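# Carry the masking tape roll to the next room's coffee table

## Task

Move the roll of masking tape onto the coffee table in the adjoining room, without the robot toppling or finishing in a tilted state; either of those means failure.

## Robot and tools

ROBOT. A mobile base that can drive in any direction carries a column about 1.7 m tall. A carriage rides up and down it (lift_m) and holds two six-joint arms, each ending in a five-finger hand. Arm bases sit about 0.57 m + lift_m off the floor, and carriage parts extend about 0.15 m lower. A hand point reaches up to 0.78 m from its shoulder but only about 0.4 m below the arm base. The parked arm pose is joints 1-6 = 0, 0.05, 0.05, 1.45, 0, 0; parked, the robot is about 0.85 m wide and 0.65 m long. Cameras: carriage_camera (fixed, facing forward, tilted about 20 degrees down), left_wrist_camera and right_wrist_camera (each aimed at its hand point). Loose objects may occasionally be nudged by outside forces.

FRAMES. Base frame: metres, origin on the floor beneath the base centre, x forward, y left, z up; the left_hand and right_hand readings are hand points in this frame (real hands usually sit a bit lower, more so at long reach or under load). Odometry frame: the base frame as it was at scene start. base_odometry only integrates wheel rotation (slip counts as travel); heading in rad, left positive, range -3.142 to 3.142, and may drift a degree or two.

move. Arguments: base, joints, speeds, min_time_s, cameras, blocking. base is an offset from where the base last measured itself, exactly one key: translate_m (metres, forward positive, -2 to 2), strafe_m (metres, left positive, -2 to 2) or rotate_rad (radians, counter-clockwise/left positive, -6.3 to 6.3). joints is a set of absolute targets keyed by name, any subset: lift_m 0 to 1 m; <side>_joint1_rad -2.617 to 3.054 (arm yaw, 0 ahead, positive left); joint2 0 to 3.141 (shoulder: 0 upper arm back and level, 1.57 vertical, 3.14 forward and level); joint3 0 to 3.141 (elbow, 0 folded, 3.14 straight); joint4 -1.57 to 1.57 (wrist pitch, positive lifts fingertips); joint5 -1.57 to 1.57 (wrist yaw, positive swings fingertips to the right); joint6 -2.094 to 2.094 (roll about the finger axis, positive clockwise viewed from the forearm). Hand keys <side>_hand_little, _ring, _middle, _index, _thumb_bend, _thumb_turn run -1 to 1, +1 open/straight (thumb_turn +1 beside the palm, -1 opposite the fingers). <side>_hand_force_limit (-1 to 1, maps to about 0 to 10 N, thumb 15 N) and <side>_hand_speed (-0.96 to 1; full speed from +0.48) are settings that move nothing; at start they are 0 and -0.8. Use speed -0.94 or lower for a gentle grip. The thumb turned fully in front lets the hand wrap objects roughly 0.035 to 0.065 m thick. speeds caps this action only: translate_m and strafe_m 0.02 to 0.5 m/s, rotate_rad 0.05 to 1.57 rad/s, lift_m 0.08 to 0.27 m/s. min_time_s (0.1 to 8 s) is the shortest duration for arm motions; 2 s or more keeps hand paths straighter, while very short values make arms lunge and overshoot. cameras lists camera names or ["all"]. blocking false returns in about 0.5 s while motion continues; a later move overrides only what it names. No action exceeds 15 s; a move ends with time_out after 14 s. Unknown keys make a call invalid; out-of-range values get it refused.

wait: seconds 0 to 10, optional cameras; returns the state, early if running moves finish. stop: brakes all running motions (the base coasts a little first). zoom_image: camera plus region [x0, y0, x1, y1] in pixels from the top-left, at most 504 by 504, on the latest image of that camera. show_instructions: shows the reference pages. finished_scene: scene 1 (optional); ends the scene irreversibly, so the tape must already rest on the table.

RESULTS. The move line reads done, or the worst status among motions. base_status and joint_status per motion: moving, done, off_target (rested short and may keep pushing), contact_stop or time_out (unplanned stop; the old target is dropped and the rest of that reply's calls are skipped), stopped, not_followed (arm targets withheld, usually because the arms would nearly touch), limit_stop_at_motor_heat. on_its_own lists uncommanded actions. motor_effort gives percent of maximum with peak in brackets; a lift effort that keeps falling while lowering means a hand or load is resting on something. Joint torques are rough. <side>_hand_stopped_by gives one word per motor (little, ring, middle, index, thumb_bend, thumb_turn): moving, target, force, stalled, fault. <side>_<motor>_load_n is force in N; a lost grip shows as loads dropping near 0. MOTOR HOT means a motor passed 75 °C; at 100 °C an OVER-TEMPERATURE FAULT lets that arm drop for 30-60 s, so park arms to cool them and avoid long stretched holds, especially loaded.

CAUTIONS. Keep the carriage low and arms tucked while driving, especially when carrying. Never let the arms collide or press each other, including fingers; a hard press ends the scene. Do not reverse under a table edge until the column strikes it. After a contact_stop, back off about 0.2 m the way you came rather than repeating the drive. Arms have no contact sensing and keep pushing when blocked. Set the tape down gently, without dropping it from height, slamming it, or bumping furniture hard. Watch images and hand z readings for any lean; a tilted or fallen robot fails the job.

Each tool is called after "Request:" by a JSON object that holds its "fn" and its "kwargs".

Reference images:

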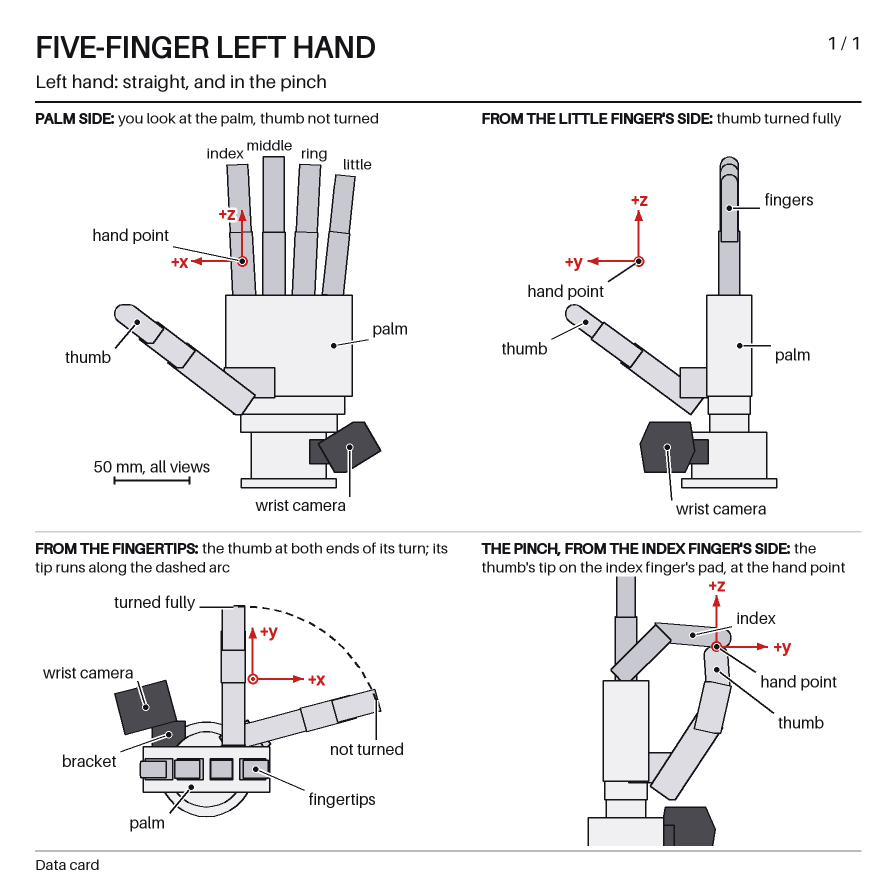

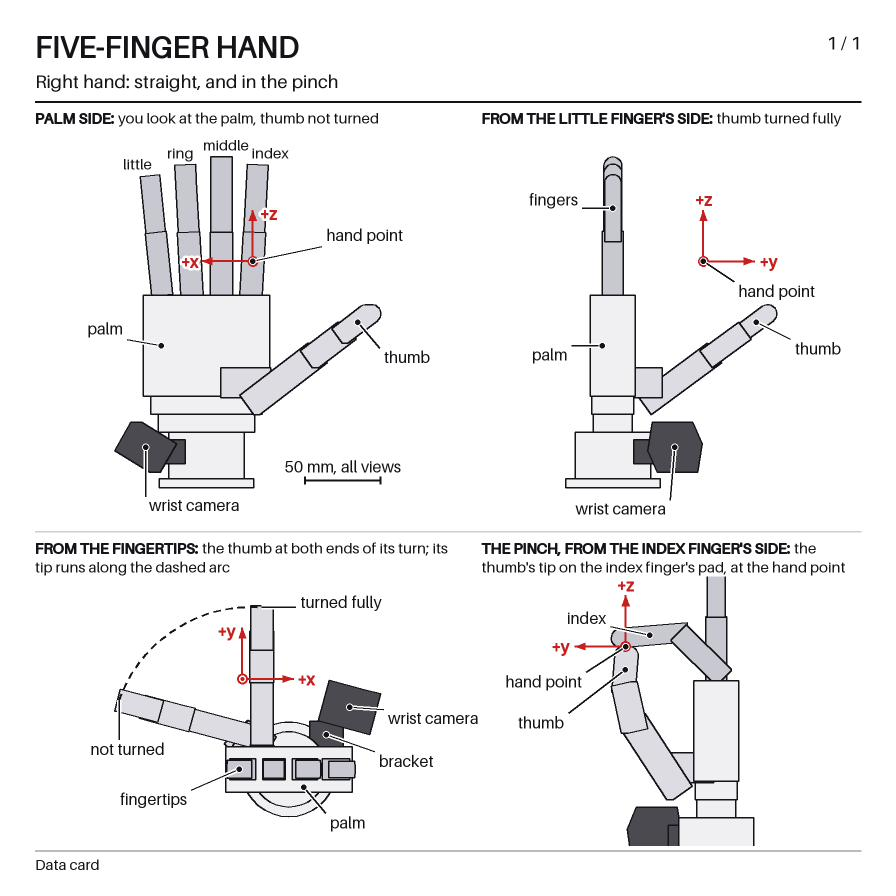

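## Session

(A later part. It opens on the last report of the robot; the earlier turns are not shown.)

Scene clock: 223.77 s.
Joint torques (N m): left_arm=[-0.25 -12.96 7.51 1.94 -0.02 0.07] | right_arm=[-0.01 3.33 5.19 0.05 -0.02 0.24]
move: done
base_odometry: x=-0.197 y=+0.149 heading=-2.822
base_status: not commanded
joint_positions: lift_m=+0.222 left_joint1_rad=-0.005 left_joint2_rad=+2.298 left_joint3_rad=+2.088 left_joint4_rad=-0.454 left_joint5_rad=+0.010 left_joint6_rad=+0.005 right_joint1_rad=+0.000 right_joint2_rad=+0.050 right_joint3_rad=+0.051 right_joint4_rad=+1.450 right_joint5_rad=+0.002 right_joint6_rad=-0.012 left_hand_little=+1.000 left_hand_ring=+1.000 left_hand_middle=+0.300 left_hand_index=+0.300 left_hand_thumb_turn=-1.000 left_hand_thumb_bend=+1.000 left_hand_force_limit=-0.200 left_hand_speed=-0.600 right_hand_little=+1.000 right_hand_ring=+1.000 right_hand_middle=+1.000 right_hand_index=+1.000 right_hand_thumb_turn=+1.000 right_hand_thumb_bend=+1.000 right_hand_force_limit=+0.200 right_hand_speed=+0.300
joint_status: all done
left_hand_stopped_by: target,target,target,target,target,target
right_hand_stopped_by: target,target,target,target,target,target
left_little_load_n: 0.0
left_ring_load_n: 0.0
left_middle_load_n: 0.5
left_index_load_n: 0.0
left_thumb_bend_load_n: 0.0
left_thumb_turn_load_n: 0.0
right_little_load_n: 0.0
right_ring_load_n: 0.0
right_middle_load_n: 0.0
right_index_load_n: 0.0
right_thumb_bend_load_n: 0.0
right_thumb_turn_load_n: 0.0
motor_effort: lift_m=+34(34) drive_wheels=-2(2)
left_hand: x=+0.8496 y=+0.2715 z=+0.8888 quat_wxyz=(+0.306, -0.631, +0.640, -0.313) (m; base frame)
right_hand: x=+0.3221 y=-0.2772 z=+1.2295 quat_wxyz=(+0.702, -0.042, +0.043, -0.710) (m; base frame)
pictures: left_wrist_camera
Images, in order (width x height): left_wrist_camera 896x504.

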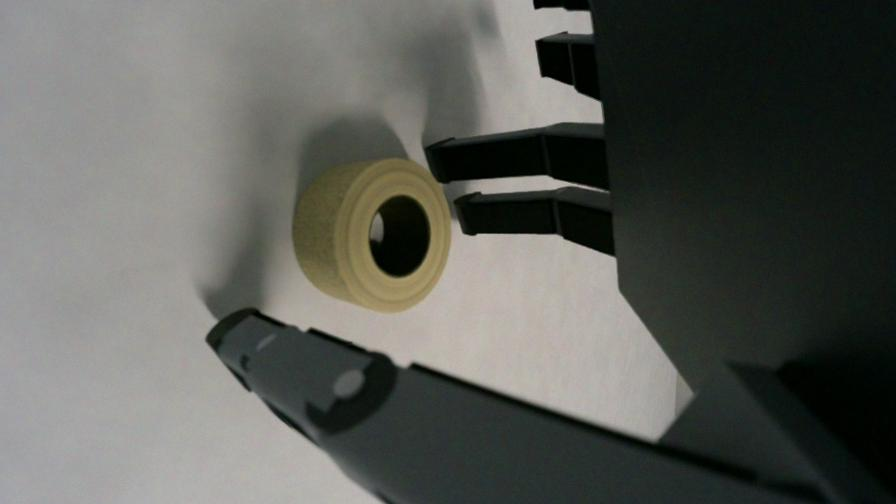

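Request:
{"fn": "move", "kwargs": {"joints": {"lift_m": 0.227}, "speeds": {"lift_m": 0.08}}}

Request:
{"fn": "move", "kwargs": {"joints": {"left_hand_speed": -0.8, "left_hand_force_limit": -0.4, "left_hand_thumb_bend": -0.5}, "cameras": ["left_wrist_camera", "carriage_camera"]}}

Scene clock: 224.83 s.
Joint torques (N m): left_arm=[-0.29 -12.85 7.47 1.98 -0.01 0.07] | right_arm=[-0.02 3.29 5.08 0.04 -0.01 0.24]
move: done
base_odometry: x=-0.197 y=+0.149 heading=-2.822
base_status: not commanded
joint_positions: lift_m=+0.227 left_joint1_rad=-0.005 left_joint2_rad=+2.298 left_joint3_rad=+2.088 left_joint4_rad=-0.460 left_joint5_rad=+0.010 left_joint6_rad=+0.005 right_joint1_rad=+0.000 right_joint2_rad=+0.050 right_joint3_rad=+0.051 right_joint4_rad=+1.450 right_joint5_rad=+0.002 right_joint6_rad=-0.012 left_hand_little=+1.000 left_hand_ring=+1.000 left_hand_middle=+0.300 left_hand_index=+0.300 left_hand_thumb_turn=-1.000 left_hand_thumb_bend=+1.000 left_hand_force_limit=-0.200 left_hand_speed=-0.600 right_hand_little=+1.000 right_hand_ring=+1.000 right_hand_middle=+1.000 right_hand_index=+1.000 right_hand_thumb_turn=+1.000 right_hand_thumb_bend=+1.000 right_hand_force_limit=+0.200 right_hand_speed=+0.300
joint_status: all done
left_hand_stopped_by: target,target,target,target,target,target
right_hand_stopped_by: target,target,target,target,target,target
left_little_load_n: 0.0
left_ring_load_n: 0.0
left_middle_load_n: 0.0
left_index_load_n: 0.0
left_thumb_bend_load_n: 0.0
left_thumb_turn_load_n: 0.0
right_little_load_n: 0.0
right_ring_load_n: 0.0
right_middle_load_n: 0.0
right_index_load_n: 0.0
right_thumb_bend_load_n: 0.0
right_thumb_turn_load_n: 0.0
motor_effort: lift_m=+32(37) drive_wheels=-2(2)
left_hand: x=+0.8484 y=+0.2715 z=+0.8931 quat_wxyz=(+0.304, -0.632, +0.641, -0.311) (m; base frame)
right_hand: x=+0.3222 y=-0.2772 z=+1.2346 quat_wxyz=(+0.702, -0.042, +0.043, -0.710) (m; base frame)
pictures: none

Scene clock: 230.33 s.
Joint torques (N m): left_arm=[-0.27 -12.97 7.45 2.01 -0.02 0.07] | right_arm=[-0.01 3.3 5.2 0.05 -0.03 0.24]
move: off_target
base_odometry: x=-0.197 y=+0.149 heading=-2.822
base_status: not commanded
joint_positions: lift_m=+0.227 left_joint1_rad=-0.005 left_joint2_rad=+2.298 left_joint3_rad=+2.088 left_joint4_rad=-0.460 left_joint5_rad=+0.010 left_joint6_rad=+0.005 right_joint1_rad=+0.000 right_joint2_rad=+0.050 right_joint3_rad=+0.051 right_joint4_rad=+1.450 right_joint5_rad=+0.002 right_joint6_rad=-0.012 left_hand_little=+1.000 left_hand_ring=+1.000 left_hand_middle=+0.301 left_hand_index=+0.300 left_hand_thumb_turn=-1.000 left_hand_thumb_bend=+0.232 left_hand_force_limit=-0.400 left_hand_speed=-0.800 right_hand_little=+1.000 right_hand_ring=+1.000 right_hand_middle=+1.000 right_hand_index=+1.000 right_hand_thumb_turn=+1.000 right_hand_thumb_bend=+1.000 right_hand_force_limit=+0.200 right_hand_speed=+0.300
joint_status: left_hand_thumb_bend off_target (ended at +0.232, target -0.500); the others done
left_hand_stopped_by: target,target,target,target,force,target
right_hand_stopped_by: target,target,target,target,target,target
left_little_load_n: 0.0
left_ring_load_n: 0.0
left_middle_load_n: 6.0
left_index_load_n: 0.0
left_thumb_bend_load_n: 5.0
left_thumb_turn_load_n: 1.0
right_little_load_n: 0.0
right_ring_load_n: 0.0
right_middle_load_n: 0.0
right_index_load_n: 0.0
right_thumb_bend_load_n: 0.0
right_thumb_turn_load_n: 0.0
motor_effort: lift_m=+32(32) drive_wheels=-2(2)
left_hand: x=+0.8483 y=+0.2715 z=+0.8930 quat_wxyz=(+0.304, -0.632, +0.641, -0.311) (m; base frame)
right_hand: x=+0.3222 y=-0.2772 z=+1.2346 quat_wxyz=(+0.702, -0.042, +0.043, -0.710) (m; base frame)
pictures: carriage_camera, left_wrist_camera
Images, in order (width x height): carriage_camera 896x504, left_wrist_camera 896x504.

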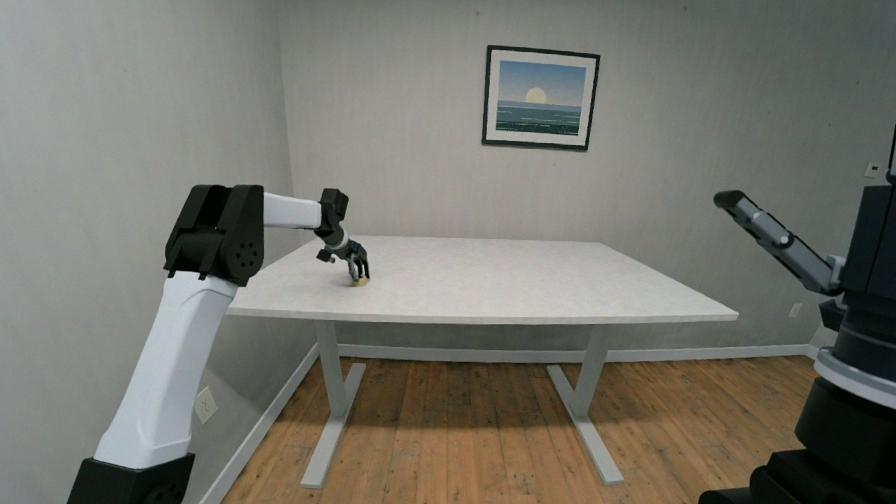

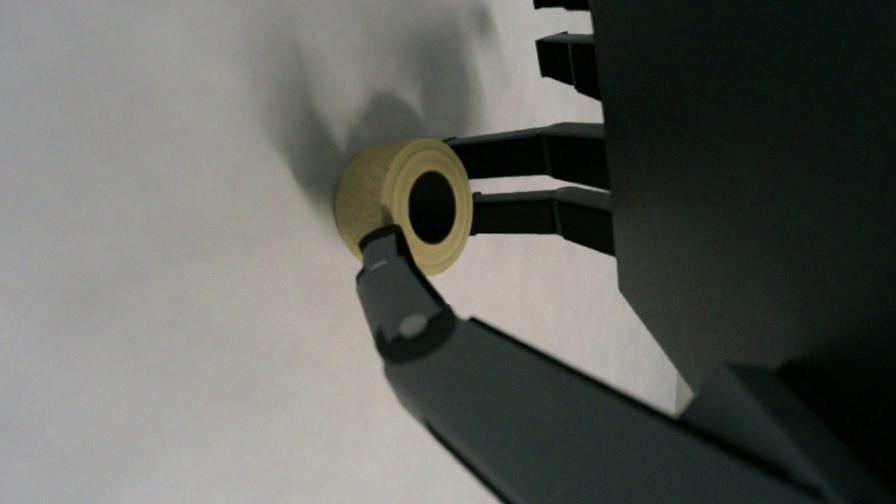

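Request:
{"fn": "move", "kwargs": {"joints": {"left_hand_speed": -0.9, "left_hand_force_limit": -0.3, "left_hand_index": -0.3}}}

Request:
{"fn": "move", "kwargs": {"joints": {"left_hand_force_limit": 0.2, "left_hand_index": -0.31, "left_hand_middle": -0.3, "left_hand_thumb_bend": -0.51}, "cameras": ["left_wrist_camera"]}}

Scene clock: 233.03 s.
Joint torques (N m): left_arm=[-0.25 -12.96 7.46 2.01 -0.02 0.06] | right_arm=[-0.02 3.29 5.2 0.05 -0.02 0.23]
move: off_target
base_odometry: x=-0.197 y=+0.149 heading=-2.822
base_status: not commanded
joint_positions: lift_m=+0.227 left_joint1_rad=-0.005 left_joint2_rad=+2.298 left_joint3_rad=+2.088 left_joint4_rad=-0.460 left_joint5_rad=+0.010 left_joint6_rad=+0.005 right_joint1_rad=+0.000 right_joint2_rad=+0.050 right_joint3_rad=+0.051 right_joint4_rad=+1.450 right_joint5_rad=+0.002 right_joint6_rad=-0.012 left_hand_little=+1.000 left_hand_ring=+1.000 left_hand_middle=+0.301 left_hand_index=+0.247 left_hand_thumb_turn=-1.000 left_hand_thumb_bend=+0.233 left_hand_force_limit=-0.300 left_hand_speed=-0.900 right_hand_little=+1.000 right_hand_ring=+1.000 right_hand_middle=+1.000 right_hand_index=+1.000 right_hand_thumb_turn=+1.000 right_hand_thumb_bend=+1.000 right_hand_force_limit=+0.200 right_hand_speed=+0.300
joint_status: left_hand_index off_target (ended at +0.247, target -0.300); the others done
left_hand_stopped_by: target,target,target,force,force,target
right_hand_stopped_by: target,target,target,target,target,target
left_little_load_n: 0.0
left_ring_load_n: 0.0
left_middle_load_n: 2.5
left_index_load_n: 5.0
left_thumb_bend_load_n: 6.0
left_thumb_turn_load_n: -0.5
right_little_load_n: 0.0
right_ring_load_n: 0.0
right_middle_load_n: 0.0
right_index_load_n: 0.0
right_thumb_bend_load_n: 0.0
right_thumb_turn_load_n: 0.0
motor_effort: lift_m=+32(32) drive_wheels=-2(2)
left_hand: x=+0.8483 y=+0.2715 z=+0.8930 quat_wxyz=(+0.304, -0.632, +0.641, -0.311) (m; base frame)
right_hand: x=+0.3222 y=-0.2772 z=+1.2346 quat_wxyz=(+0.702, -0.042, +0.043, -0.710) (m; base frame)
pictures: none

Scene clock: 235.37 s.
Joint torques (N m): left_arm=[-0.28 -12.94 7.45 2 -0.01 0.06] | right_arm=[-0.02 3.32 5.19 0.05 -0.02 0.24]
move: off_target
base_odometry: x=-0.197 y=+0.149 heading=-2.822
base_status: not commanded
joint_positions: lift_m=+0.227 left_joint1_rad=-0.005 left_joint2_rad=+2.298 left_joint3_rad=+2.088 left_joint4_rad=-0.460 left_joint5_rad=+0.010 left_joint6_rad=+0.005 right_joint1_rad=+0.000 right_joint2_rad=+0.050 right_joint3_rad=+0.051 right_joint4_rad=+1.450 right_joint5_rad=+0.002 right_joint6_rad=-0.012 left_hand_little=+1.000 left_hand_ring=+1.000 left_hand_middle=-0.236 left_hand_index=-0.245 left_hand_thumb_turn=-1.000 left_hand_thumb_bend=-0.039 left_hand_force_limit=+0.200 left_hand_speed=-0.900 right_hand_little=+1.000 right_hand_ring=+1.000 right_hand_middle=+1.000 right_hand_index=+1.000 right_hand_thumb_turn=+1.000 right_hand_thumb_bend=+1.000 right_hand_force_limit=+0.200 right_hand_speed=+0.300
joint_status: left_hand_middle off_target (ended at -0.236, target -0.300); left_hand_index off_target (ended at -0.245, target -0.310); left_hand_thumb_bend off_target (ended at -0.039, target -0.510); the others done
left_hand_stopped_by: target,target,force,force,force,target
right_hand_stopped_by: target,target,target,target,target,target
left_little_load_n: 0.0
left_ring_load_n: -0.5
left_middle_load_n: 8.5
left_index_load_n: 6.0
left_thumb_bend_load_n: 8.5
left_thumb_turn_load_n: 0.0
right_little_load_n: 0.0
right_ring_load_n: 0.0
right_middle_load_n: 0.0
right_index_load_n: 0.0
right_thumb_bend_load_n: 0.0
right_thumb_turn_load_n: 0.0
motor_effort: lift_m=+32(32) drive_wheels=-2(2)
left_hand: x=+0.8484 y=+0.2715 z=+0.8931 quat_wxyz=(+0.304, -0.632, +0.641, -0.311) (m; base frame)
right_hand: x=+0.3222 y=-0.2772 z=+1.2346 quat_wxyz=(+0.702, -0.042, +0.043, -0.710) (m; base frame)
pictures: left_wrist_camera
Images, in order (width x height): left_wrist_camera 896x504.

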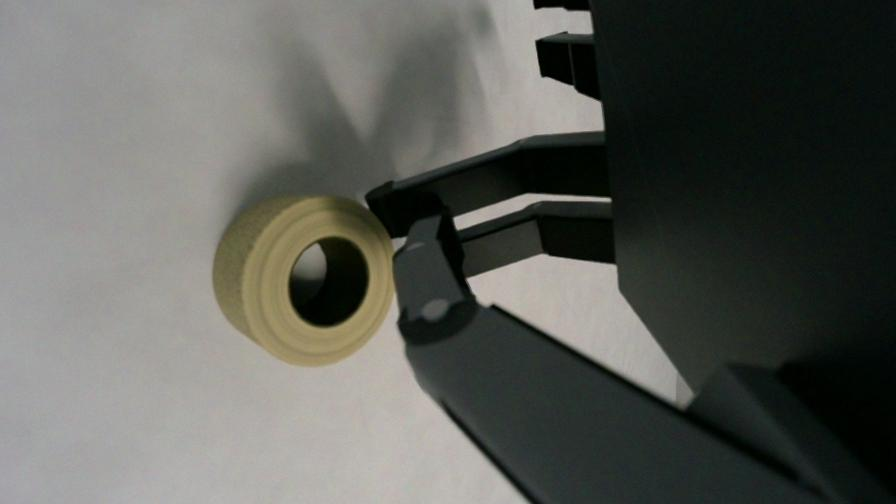

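Request:
{"fn": "move", "kwargs": {"joints": {"lift_m": 0.29}}}

Request:
{"fn": "move", "kwargs": {"base": {"translate_m": -0.07}, "speeds": {"translate_m": 0.1}, "joints": {"left_joint4_rad": -0.262, "left_hand_speed": 0.3, "left_hand_index": 1, "left_hand_middle": 1, "left_hand_thumb_bend": 0.6}}}

Request:
{"fn": "move", "kwargs": {"joints": {"lift_m": 0.23}, "cameras": ["left_wrist_camera", "carriage_camera"]}}

Request:
{"fn": "zoom_image", "kwargs": {"camera": "carriage_camera", "region": [300, 200, 420, 340]}}

Scene clock: 239.30 s.
Joint torques (N m): left_arm=[-0.27 -12.98 7.46 2.02 -0.02 0.07] | right_arm=[-0.01 3.34 5.16 0.05 -0.01 0.24]
move: done
base_odometry: x=-0.197 y=+0.149 heading=-2.822
base_status: not commanded
joint_positions: lift_m=+0.290 left_joint1_rad=-0.005 left_joint2_rad=+2.298 left_joint3_rad=+2.089 left_joint4_rad=-0.462 left_joint5_rad=+0.010 left_joint6_rad=+0.005 right_joint1_rad=+0.000 right_joint2_rad=+0.050 right_joint3_rad=+0.051 right_joint4_rad=+1.450 right_joint5_rad=+0.002 right_joint6_rad=-0.012 left_hand_little=+1.000 left_hand_ring=+1.000 left_hand_middle=-0.236 left_hand_index=-0.245 left_hand_thumb_turn=-1.000 left_hand_thumb_bend=-0.039 left_hand_force_limit=+0.200 left_hand_speed=-0.900 right_hand_little=+1.000 right_hand_ring=+1.000 right_hand_middle=+1.000 right_hand_index=+1.000 right_hand_thumb_turn=+1.000 right_hand_thumb_bend=+1.000 right_hand_force_limit=+0.200 right_hand_speed=+0.300
joint_status: all done
left_hand_stopped_by: target,target,force,force,force,target
right_hand_stopped_by: target,target,target,target,target,target
left_little_load_n: 0.0
left_ring_load_n: 0.0
left_middle_load_n: 8.5
left_index_load_n: 5.5
left_thumb_bend_load_n: 8.5
left_thumb_turn_load_n: 0.0
right_little_load_n: 0.0
right_ring_load_n: 0.0
right_middle_load_n: 0.0
right_index_load_n: 0.0
right_thumb_bend_load_n: 0.0
right_thumb_turn_load_n: 0.0
motor_effort: lift_m=+32(44) drive_wheels=-2(2)
left_hand: x=+0.8481 y=+0.2715 z=+0.9560 quat_wxyz=(+0.304, -0.632, +0.642, -0.310) (m; base frame)
right_hand: x=+0.3222 y=-0.2772 z=+1.2977 quat_wxyz=(+0.702, -0.042, +0.043, -0.710) (m; base frame)
pictures: none

Scene clock: 240.80 s.
Joint torques (N m): left_arm=[-0.25 -13.33 7.5 2.39 -0.02 0.06] | right_arm=[-0.03 3.32 5.22 0.04 -0.02 0.24]
move: done
base_odometry: x=-0.131 y=+0.172 heading=-2.822
base_status: done
joint_positions: lift_m=+0.290 left_joint1_rad=-0.005 left_joint2_rad=+2.298 left_joint3_rad=+2.089 left_joint4_rad=-0.279 left_joint5_rad=+0.010 left_joint6_rad=+0.005 right_joint1_rad=+0.000 right_joint2_rad=+0.050 right_joint3_rad=+0.051 right_joint4_rad=+1.449 right_joint5_rad=+0.002 right_joint6_rad=-0.012 left_hand_little=+1.000 left_hand_ring=+1.000 left_hand_middle=+1.000 left_hand_index=+1.000 left_hand_thumb_turn=-1.000 left_hand_thumb_bend=+0.600 left_hand_force_limit=+0.200 left_hand_speed=+0.300 right_hand_little=+1.000 right_hand_ring=+1.000 right_hand_middle=+1.000 right_hand_index=+1.000 right_hand_thumb_turn=+1.000 right_hand_thumb_bend=+1.000 right_hand_force_limit=+0.200 right_hand_speed=+0.300
joint_status: all done
left_hand_stopped_by: target,target,target,target,target,target
right_hand_stopped_by: target,target,target,target,target,target
left_little_load_n: 0.0
left_ring_load_n: 0.0
left_middle_load_n: 0.0
left_index_load_n: 0.0
left_thumb_bend_load_n: 0.0
left_thumb_turn_load_n: 0.0
right_little_load_n: 0.0
right_ring_load_n: 0.0
right_middle_load_n: 0.0
right_index_load_n: 0.0
right_thumb_bend_load_n: 0.0
right_thumb_turn_load_n: 0.0
motor_effort: lift_m=+32(32) drive_wheels=+2(13)
left_hand: x=+0.8843 y=+0.2713 z=+0.9911 quat_wxyz=(+0.361, -0.601, +0.611, -0.367) (m; base frame)
right_hand: x=+0.3224 y=-0.2772 z=+1.2976 quat_wxyz=(+0.702, -0.042, +0.043, -0.710) (m; base frame)
pictures: none

Scene clock: 241.57 s.
Joint torques (N m): left_arm=[-0.28 -13.27 7.5 2.38 -0.01 0.07] | right_arm=[-0.02 3.28 5.19 0.03 -0.02 0.24]
move: done
base_odometry: x=-0.131 y=+0.172 heading=-2.822
base_status: not commanded
joint_positions: lift_m=+0.230 left_joint1_rad=-0.005 left_joint2_rad=+2.300 left_joint3_rad=+2.089 left_joint4_rad=-0.276 left_joint5_rad=+0.010 left_joint6_rad=+0.005 right_joint1_rad=+0.000 right_joint2_rad=+0.050 right_joint3_rad=+0.051 right_joint4_rad=+1.449 right_joint5_rad=+0.002 right_joint6_rad=-0.012 left_hand_little=+1.000 left_hand_ring=+1.000 left_hand_middle=+1.000 left_hand_index=+1.000 left_hand_thumb_turn=-1.000 left_hand_thumb_bend=+0.600 left_hand_force_limit=+0.200 left_hand_speed=+0.300 right_hand_little=+1.000 right_hand_ring=+1.000 right_hand_middle=+1.000 right_hand_index=+1.000 right_hand_thumb_turn=+1.000 right_hand_thumb_bend=+1.000 right_hand_force_limit=+0.200 right_hand_speed=+0.300
joint_status: all done
left_hand_stopped_by: target,target,target,target,target,target
right_hand_stopped_by: target,target,target,target,target,target
left_little_load_n: 0.0
left_ring_load_n: 0.0
left_middle_load_n: 0.0
left_index_load_n: 0.0
left_thumb_bend_load_n: 0.0
left_thumb_turn_load_n: 0.0
right_little_load_n: 0.0
right_ring_load_n: 0.0
right_middle_load_n: 0.0
right_index_load_n: 0.0
right_thumb_bend_load_n: 0.0
right_thumb_turn_load_n: 0.0
motor_effort: lift_m=+34(35) drive_wheels=+2(2)
left_hand: x=+0.8847 y=+0.2713 z=+0.9306 quat_wxyz=(+0.362, -0.601, +0.611, -0.368) (m; base frame)
right_hand: x=+0.3224 y=-0.2772 z=+1.2374 quat_wxyz=(+0.702, -0.042, +0.043, -0.710) (m; base frame)
pictures: carriage_camera, left_wrist_camera
Images, in order (width x height): carriage_camera 896x504, left_wrist_camera 896x504.

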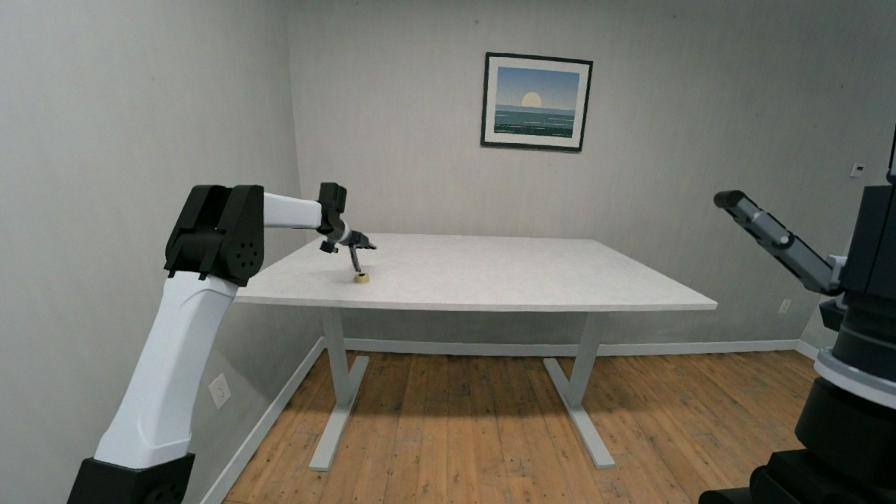

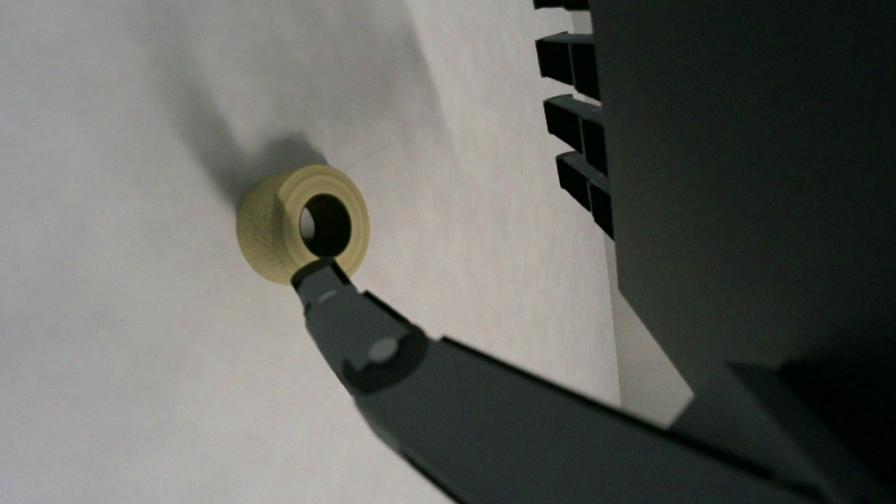

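Scaled by 3.600 from the camera's 896x504 image, which has a finer 1280x720 frame.

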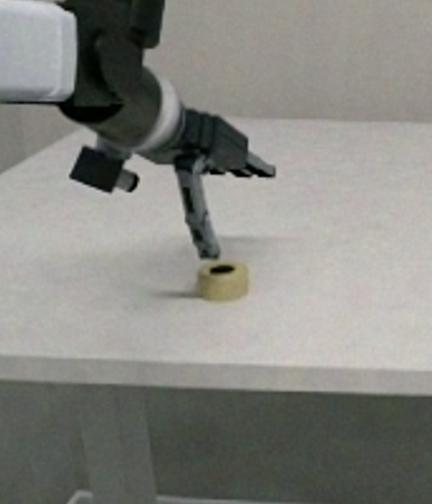

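Request:
{"fn": "move", "kwargs": {"base": {"translate_m": -0.015}, "speeds": {"translate_m": 0.06}}}

Request:
{"fn": "move", "kwargs": {"joints": {"lift_m": 0.2}, "speeds": {"lift_m": 0.08}, "cameras": ["left_wrist_camera", "carriage_camera"]}}

Request:
{"fn": "zoom_image", "kwargs": {"camera": "carriage_camera", "region": [300, 200, 420, 340]}}

Scene clock: 243.07 s.
Joint torques (N m): left_arm=[-0.28 -13.27 7.57 2.38 -0.02 0.06] | right_arm=[-0.01 3.32 5.2 0.04 0 0.23]
move: done
base_odometry: x=-0.117 y=+0.177 heading=-2.822
base_status: done
joint_positions: lift_m=+0.230 left_joint1_rad=-0.005 left_joint2_rad=+2.300 left_joint3_rad=+2.089 left_joint4_rad=-0.273 left_joint5_rad=+0.010 left_joint6_rad=+0.005 right_joint1_rad=+0.000 right_joint2_rad=+0.050 right_joint3_rad=+0.051 right_joint4_rad=+1.450 right_joint5_rad=+0.002 right_joint6_rad=-0.012 left_hand_little=+1.000 left_hand_ring=+1.000 left_hand_middle=+1.000 left_hand_index=+1.000 left_hand_thumb_turn=-1.000 left_hand_thumb_bend=+0.600 left_hand_force_limit=+0.200 left_hand_speed=+0.300 right_hand_little=+1.000 right_hand_ring=+1.000 right_hand_middle=+1.000 right_hand_index=+1.000 right_hand_thumb_turn=+1.000 right_hand_thumb_bend=+1.000 right_hand_force_limit=+0.200 right_hand_speed=+0.300
joint_status: not commanded
left_hand_stopped_by: target,target,target,target,target,target
right_hand_stopped_by: target,target,target,target,target,target
left_little_load_n: 0.0
left_ring_load_n: 0.0
left_middle_load_n: 0.0
left_index_load_n: 0.0
left_thumb_bend_load_n: 0.0
left_thumb_turn_load_n: 0.0
right_little_load_n: 0.0
right_ring_load_n: 0.0
right_middle_load_n: 0.0
right_index_load_n: 0.0
right_thumb_bend_load_n: 0.0
right_thumb_turn_load_n: 0.0
motor_effort: lift_m=+34(34) drive_wheels=+3(11)
left_hand: x=+0.8853 y=+0.2713 z=+0.9313 quat_wxyz=(+0.363, -0.601, +0.610, -0.369) (m; base frame)
right_hand: x=+0.3221 y=-0.2772 z=+1.2375 quat_wxyz=(+0.702, -0.042, +0.043, -0.710) (m; base frame)
pictures: none

Scene clock: 243.83 s.
Joint torques (N m): left_arm=[-0.28 -13.23 7.56 2.33 -0.02 0.06] | right_arm=[-0.01 3.41 5.19 0.05 -0.02 0.23]
move: done
base_odometry: x=-0.117 y=+0.177 heading=-2.822
base_status: not commanded
joint_positions: lift_m=+0.200 left_joint1_rad=-0.005 left_joint2_rad=+2.300 left_joint3_rad=+2.089 left_joint4_rad=-0.272 left_joint5_rad=+0.010 left_joint6_rad=+0.005 right_joint1_rad=+0.000 right_joint2_rad=+0.050 right_joint3_rad=+0.051 right_joint4_rad=+1.450 right_joint5_rad=+0.002 right_joint6_rad=-0.012 left_hand_little=+1.000 left_hand_ring=+1.000 left_hand_middle=+1.000 left_hand_index=+1.000 left_hand_thumb_turn=-1.000 left_hand_thumb_bend=+0.600 left_hand_force_limit=+0.200 left_hand_speed=+0.300 right_hand_little=+1.000 right_hand_ring=+1.000 right_hand_middle=+1.000 right_hand_index=+1.000 right_hand_thumb_turn=+1.000 right_hand_thumb_bend=+1.000 right_hand_force_limit=+0.200 right_hand_speed=+0.300
joint_status: all done
left_hand_stopped_by: target,target,target,target,target,target
right_hand_stopped_by: target,target,target,target,target,target
left_little_load_n: 0.0
left_ring_load_n: 0.0
left_middle_load_n: 0.0
left_index_load_n: 0.0
left_thumb_bend_load_n: 0.5
left_thumb_turn_load_n: 0.0
right_little_load_n: 0.0
right_ring_load_n: 0.0
right_middle_load_n: 0.0
right_index_load_n: 0.0
right_thumb_bend_load_n: 0.5
right_thumb_turn_load_n: 0.0
motor_effort: lift_m=+34(35) drive_wheels=+3(3)
left_hand: x=+0.8855 y=+0.2713 z=+0.9016 quat_wxyz=(+0.363, -0.600, +0.610, -0.369) (m; base frame)
right_hand: x=+0.3221 y=-0.2772 z=+1.2075 quat_wxyz=(+0.702, -0.042, +0.043, -0.710) (m; base frame)
pictures: carriage_camera, left_wrist_camera
Images, in order (width x height): carriage_camera 896x504, left_wrist_camera 896x504.

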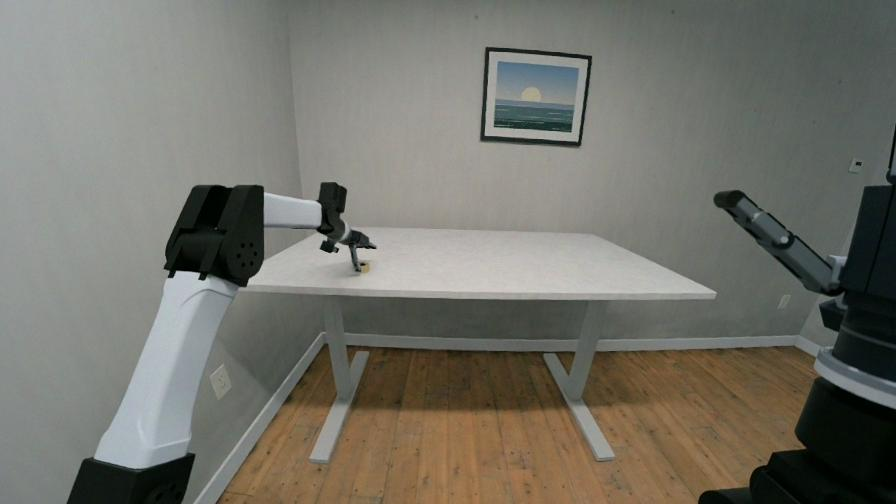

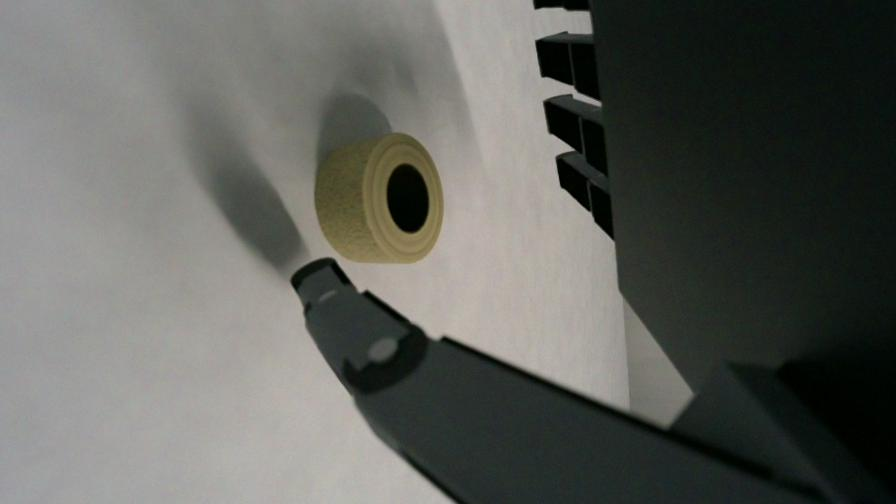

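Scaled by 3.600 from the camera's 896x504 image, which has a finer 1280x720 frame.

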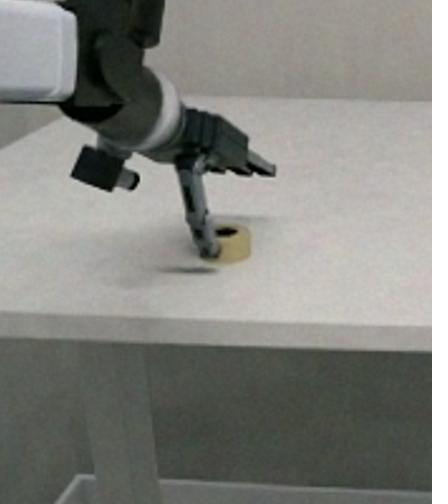

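Request:
{"fn": "move", "kwargs": {"joints": {"lift_m": 0.185}, "speeds": {"lift_m": 0.08}, "cameras": ["left_wrist_camera"]}}

Request:
{"fn": "move", "kwargs": {"joints": {"left_hand_speed": -0.7, "left_hand_force_limit": -0.4, "left_hand_index": 0.4, "left_hand_middle": 0.4}, "cameras": ["left_wrist_camera"]}}

Scene clock: 246.07 s.
Joint torques (N m): left_arm=[-0.24 -13.09 7.6 2.26 -0.02 0.06] | right_arm=[-0.02 3.23 5.37 0.07 -0.02 0.23]
move: done
base_odometry: x=-0.117 y=+0.177 heading=-2.822
base_status: not commanded
joint_positions: lift_m=+0.185 left_joint1_rad=-0.005 left_joint2_rad=+2.300 left_joint3_rad=+2.089 left_joint4_rad=-0.268 left_joint5_rad=+0.010 left_joint6_rad=+0.004 right_joint1_rad=+0.000 right_joint2_rad=+0.050 right_joint3_rad=+0.051 right_joint4_rad=+1.450 right_joint5_rad=+0.002 right_joint6_rad=-0.012 left_hand_little=+1.000 left_hand_ring=+1.000 left_hand_middle=+1.000 left_hand_index=+1.000 left_hand_thumb_turn=-1.000 left_hand_thumb_bend=+0.600 left_hand_force_limit=+0.200 left_hand_speed=+0.300 right_hand_little=+1.000 right_hand_ring=+1.000 right_hand_middle=+1.000 right_hand_index=+1.000 right_hand_thumb_turn=+1.000 right_hand_thumb_bend=+1.000 right_hand_force_limit=+0.200 right_hand_speed=+0.300
joint_status: all done
left_hand_stopped_by: target,target,target,target,target,target
right_hand_stopped_by: target,target,target,target,target,target
left_little_load_n: 0.0
left_ring_load_n: -0.5
left_middle_load_n: 0.0
left_index_load_n: 0.0
left_thumb_bend_load_n: 0.0
left_thumb_turn_load_n: 0.0
right_little_load_n: 0.0
right_ring_load_n: 0.0
right_middle_load_n: 0.0
right_index_load_n: 0.0
right_thumb_bend_load_n: 0.0
right_thumb_turn_load_n: 0.0
motor_effort: lift_m=+34(37) drive_wheels=+3(3)
left_hand: x=+0.8862 y=+0.2713 z=+0.8874 quat_wxyz=(+0.364, -0.600, +0.609, -0.370) (m; base frame)
right_hand: x=+0.3221 y=-0.2772 z=+1.1925 quat_wxyz=(+0.702, -0.042, +0.043, -0.710) (m; base frame)
pictures: left_wrist_camera
Images, in order (width x height): left_wrist_camera 896x504.

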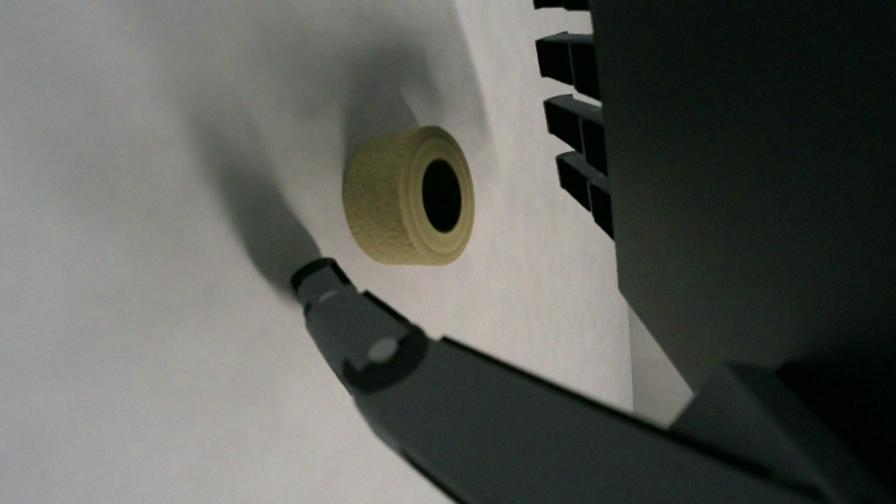

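Scene clock: 247.27 s.
Joint torques (N m): left_arm=[-0.25 -13.24 7.58 2.29 -0.02 0.06] | right_arm=[-0.02 3.32 5.2 0.04 -0.02 0.23]
move: done
base_odometry: x=-0.117 y=+0.177 heading=-2.822
base_status: not commanded
joint_positions: lift_m=+0.185 left_joint1_rad=-0.005 left_joint2_rad=+2.300 left_joint3_rad=+2.089 left_joint4_rad=-0.268 left_joint5_rad=+0.010 left_joint6_rad=+0.004 right_joint1_rad=+0.000 right_joint2_rad=+0.050 right_joint3_rad=+0.051 right_joint4_rad=+1.450 right_joint5_rad=+0.002 right_joint6_rad=-0.012 left_hand_little=+1.000 left_hand_ring=+1.000 left_hand_middle=+0.400 left_hand_index=+0.400 left_hand_thumb_turn=-1.000 left_hand_thumb_bend=+0.600 left_hand_force_limit=-0.400 left_hand_speed=-0.700 right_hand_little=+1.000 right_hand_ring=+1.000 right_hand_middle=+1.000 right_hand_index=+1.000 right_hand_thumb_turn=+1.000 right_hand_thumb_bend=+1.000 right_hand_force_limit=+0.200 right_hand_speed=+0.300
joint_status: all done
left_hand_stopped_by: target,target,target,target,target,target
right_hand_stopped_by: target,target,target,target,target,target
left_little_load_n: 0.0
left_ring_load_n: 0.0
left_middle_load_n: 0.0
left_index_load_n: 0.0
left_thumb_bend_load_n: 0.0
left_thumb_turn_load_n: 0.0
right_little_load_n: 0.0
right_ring_load_n: 0.0
right_middle_load_n: 0.0
right_index_load_n: 0.0
right_thumb_bend_load_n: 0.0
right_thumb_turn_load_n: 0.0
motor_effort: lift_m=+34(34) drive_wheels=+3(3)
left_hand: x=+0.8862 y=+0.2713 z=+0.8874 quat_wxyz=(+0.364, -0.600, +0.609, -0.370) (m; base frame)
right_hand: x=+0.3221 y=-0.2772 z=+1.1925 quat_wxyz=(+0.702, -0.042, +0.043, -0.710) (m; base frame)
pictures: left_wrist_camera
Images, in order (width x height): left_wrist_camera 896x504.

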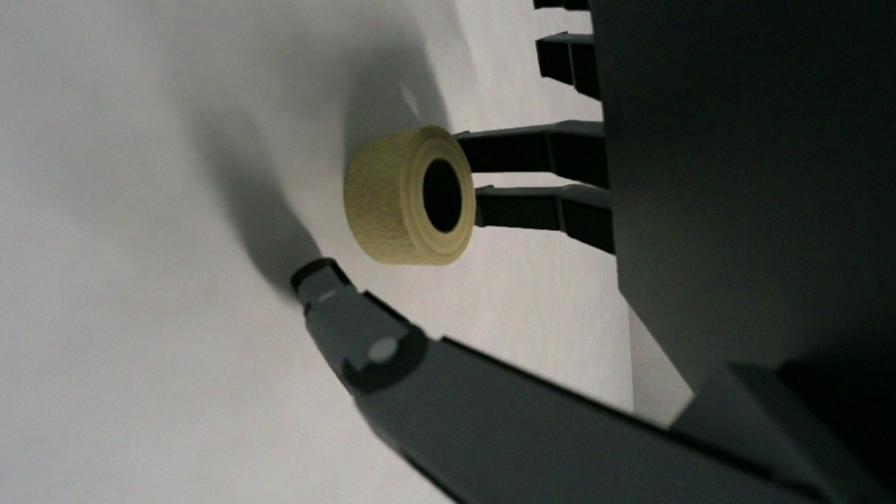

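Request:
{"fn": "move", "kwargs": {"joints": {"left_hand_speed": -0.85, "left_hand_force_limit": -0.6, "left_hand_thumb_bend": -0.5}, "cameras": ["left_wrist_camera", "carriage_camera"]}}

Request:
{"fn": "zoom_image", "kwargs": {"camera": "carriage_camera", "region": [300, 200, 420, 340]}}

Scene clock: 252.17 s.
Joint torques (N m): left_arm=[-0.25 -13.24 7.57 2.29 -0.02 0.06] | right_arm=[-0.03 3.32 5.19 0.04 -0.02 0.23]
move: off_target
base_odometry: x=-0.117 y=+0.177 heading=-2.822
base_status: not commanded
joint_positions: lift_m=+0.185 left_joint1_rad=-0.005 left_joint2_rad=+2.300 left_joint3_rad=+2.089 left_joint4_rad=-0.268 left_joint5_rad=+0.010 left_joint6_rad=+0.004 right_joint1_rad=+0.000 right_joint2_rad=+0.050 right_joint3_rad=+0.051 right_joint4_rad=+1.450 right_joint5_rad=+0.002 right_joint6_rad=-0.012 left_hand_little=+1.000 left_hand_ring=+1.000 left_hand_middle=+0.400 left_hand_index=+0.400 left_hand_thumb_turn=-1.000 left_hand_thumb_bend=+0.115 left_hand_force_limit=-0.600 left_hand_speed=-0.850 right_hand_little=+1.000 right_hand_ring=+1.000 right_hand_middle=+1.000 right_hand_index=+1.000 right_hand_thumb_turn=+1.000 right_hand_thumb_bend=+1.000 right_hand_force_limit=+0.200 right_hand_speed=+0.300
joint_status: left_hand_thumb_bend off_target (ended at +0.115, target -0.500); the others done
left_hand_stopped_by: target,target,target,target,force,target
right_hand_stopped_by: target,target,target,target,target,target
left_little_load_n: 0.0
left_ring_load_n: 0.0
left_middle_load_n: 4.0
left_index_load_n: 0.0
left_thumb_bend_load_n: 3.0
left_thumb_turn_load_n: 0.5
right_little_load_n: 0.0
right_ring_load_n: 0.0
right_middle_load_n: 0.0
right_index_load_n: 0.0
right_thumb_bend_load_n: 0.0
right_thumb_turn_load_n: 0.0
motor_effort: lift_m=+34(34) drive_wheels=+3(3)
left_hand: x=+0.8862 y=+0.2713 z=+0.8874 quat_wxyz=(+0.364, -0.600, +0.609, -0.370) (m; base frame)
right_hand: x=+0.3221 y=-0.2772 z=+1.1925 quat_wxyz=(+0.702, -0.042, +0.043, -0.710) (m; base frame)
pictures: carriage_camera, left_wrist_camera
Images, in order (width x height): carriage_camera 896x504, left_wrist_camera 896x504.

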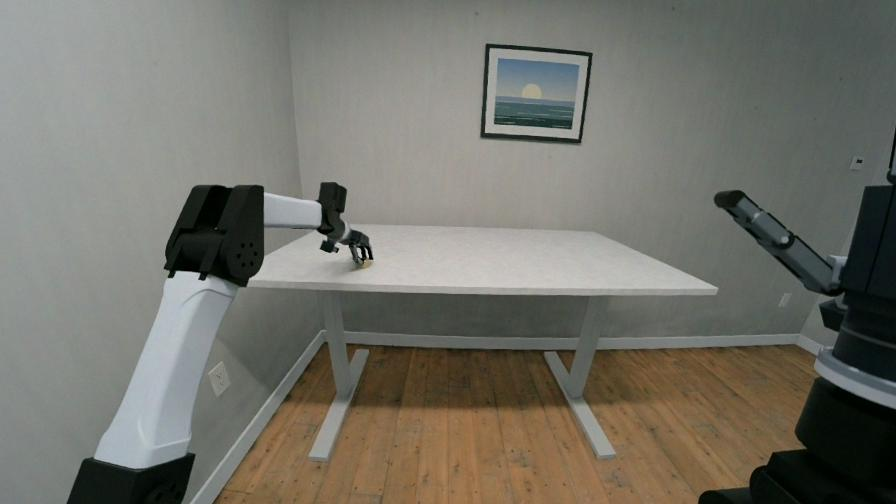

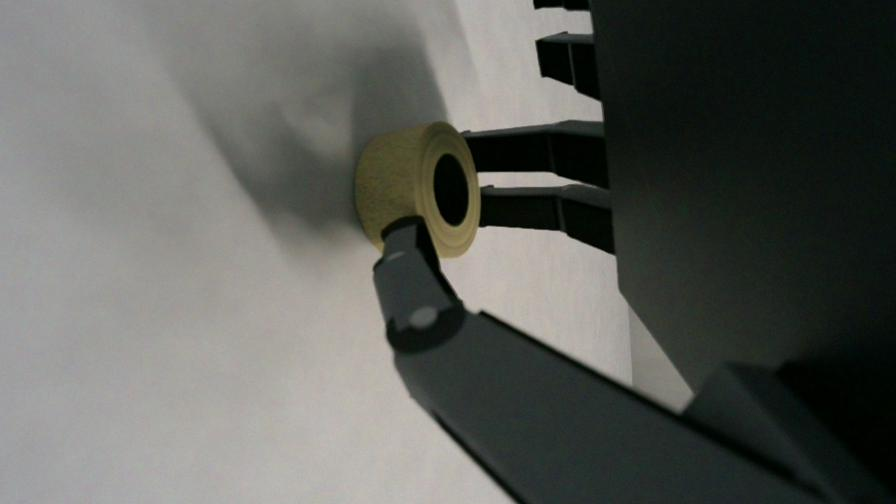

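Scaled by 3.600 from the camera's 896x504 image, which has a finer 1280x720 frame.

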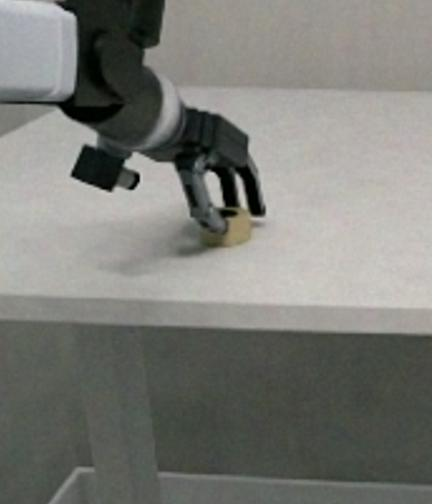

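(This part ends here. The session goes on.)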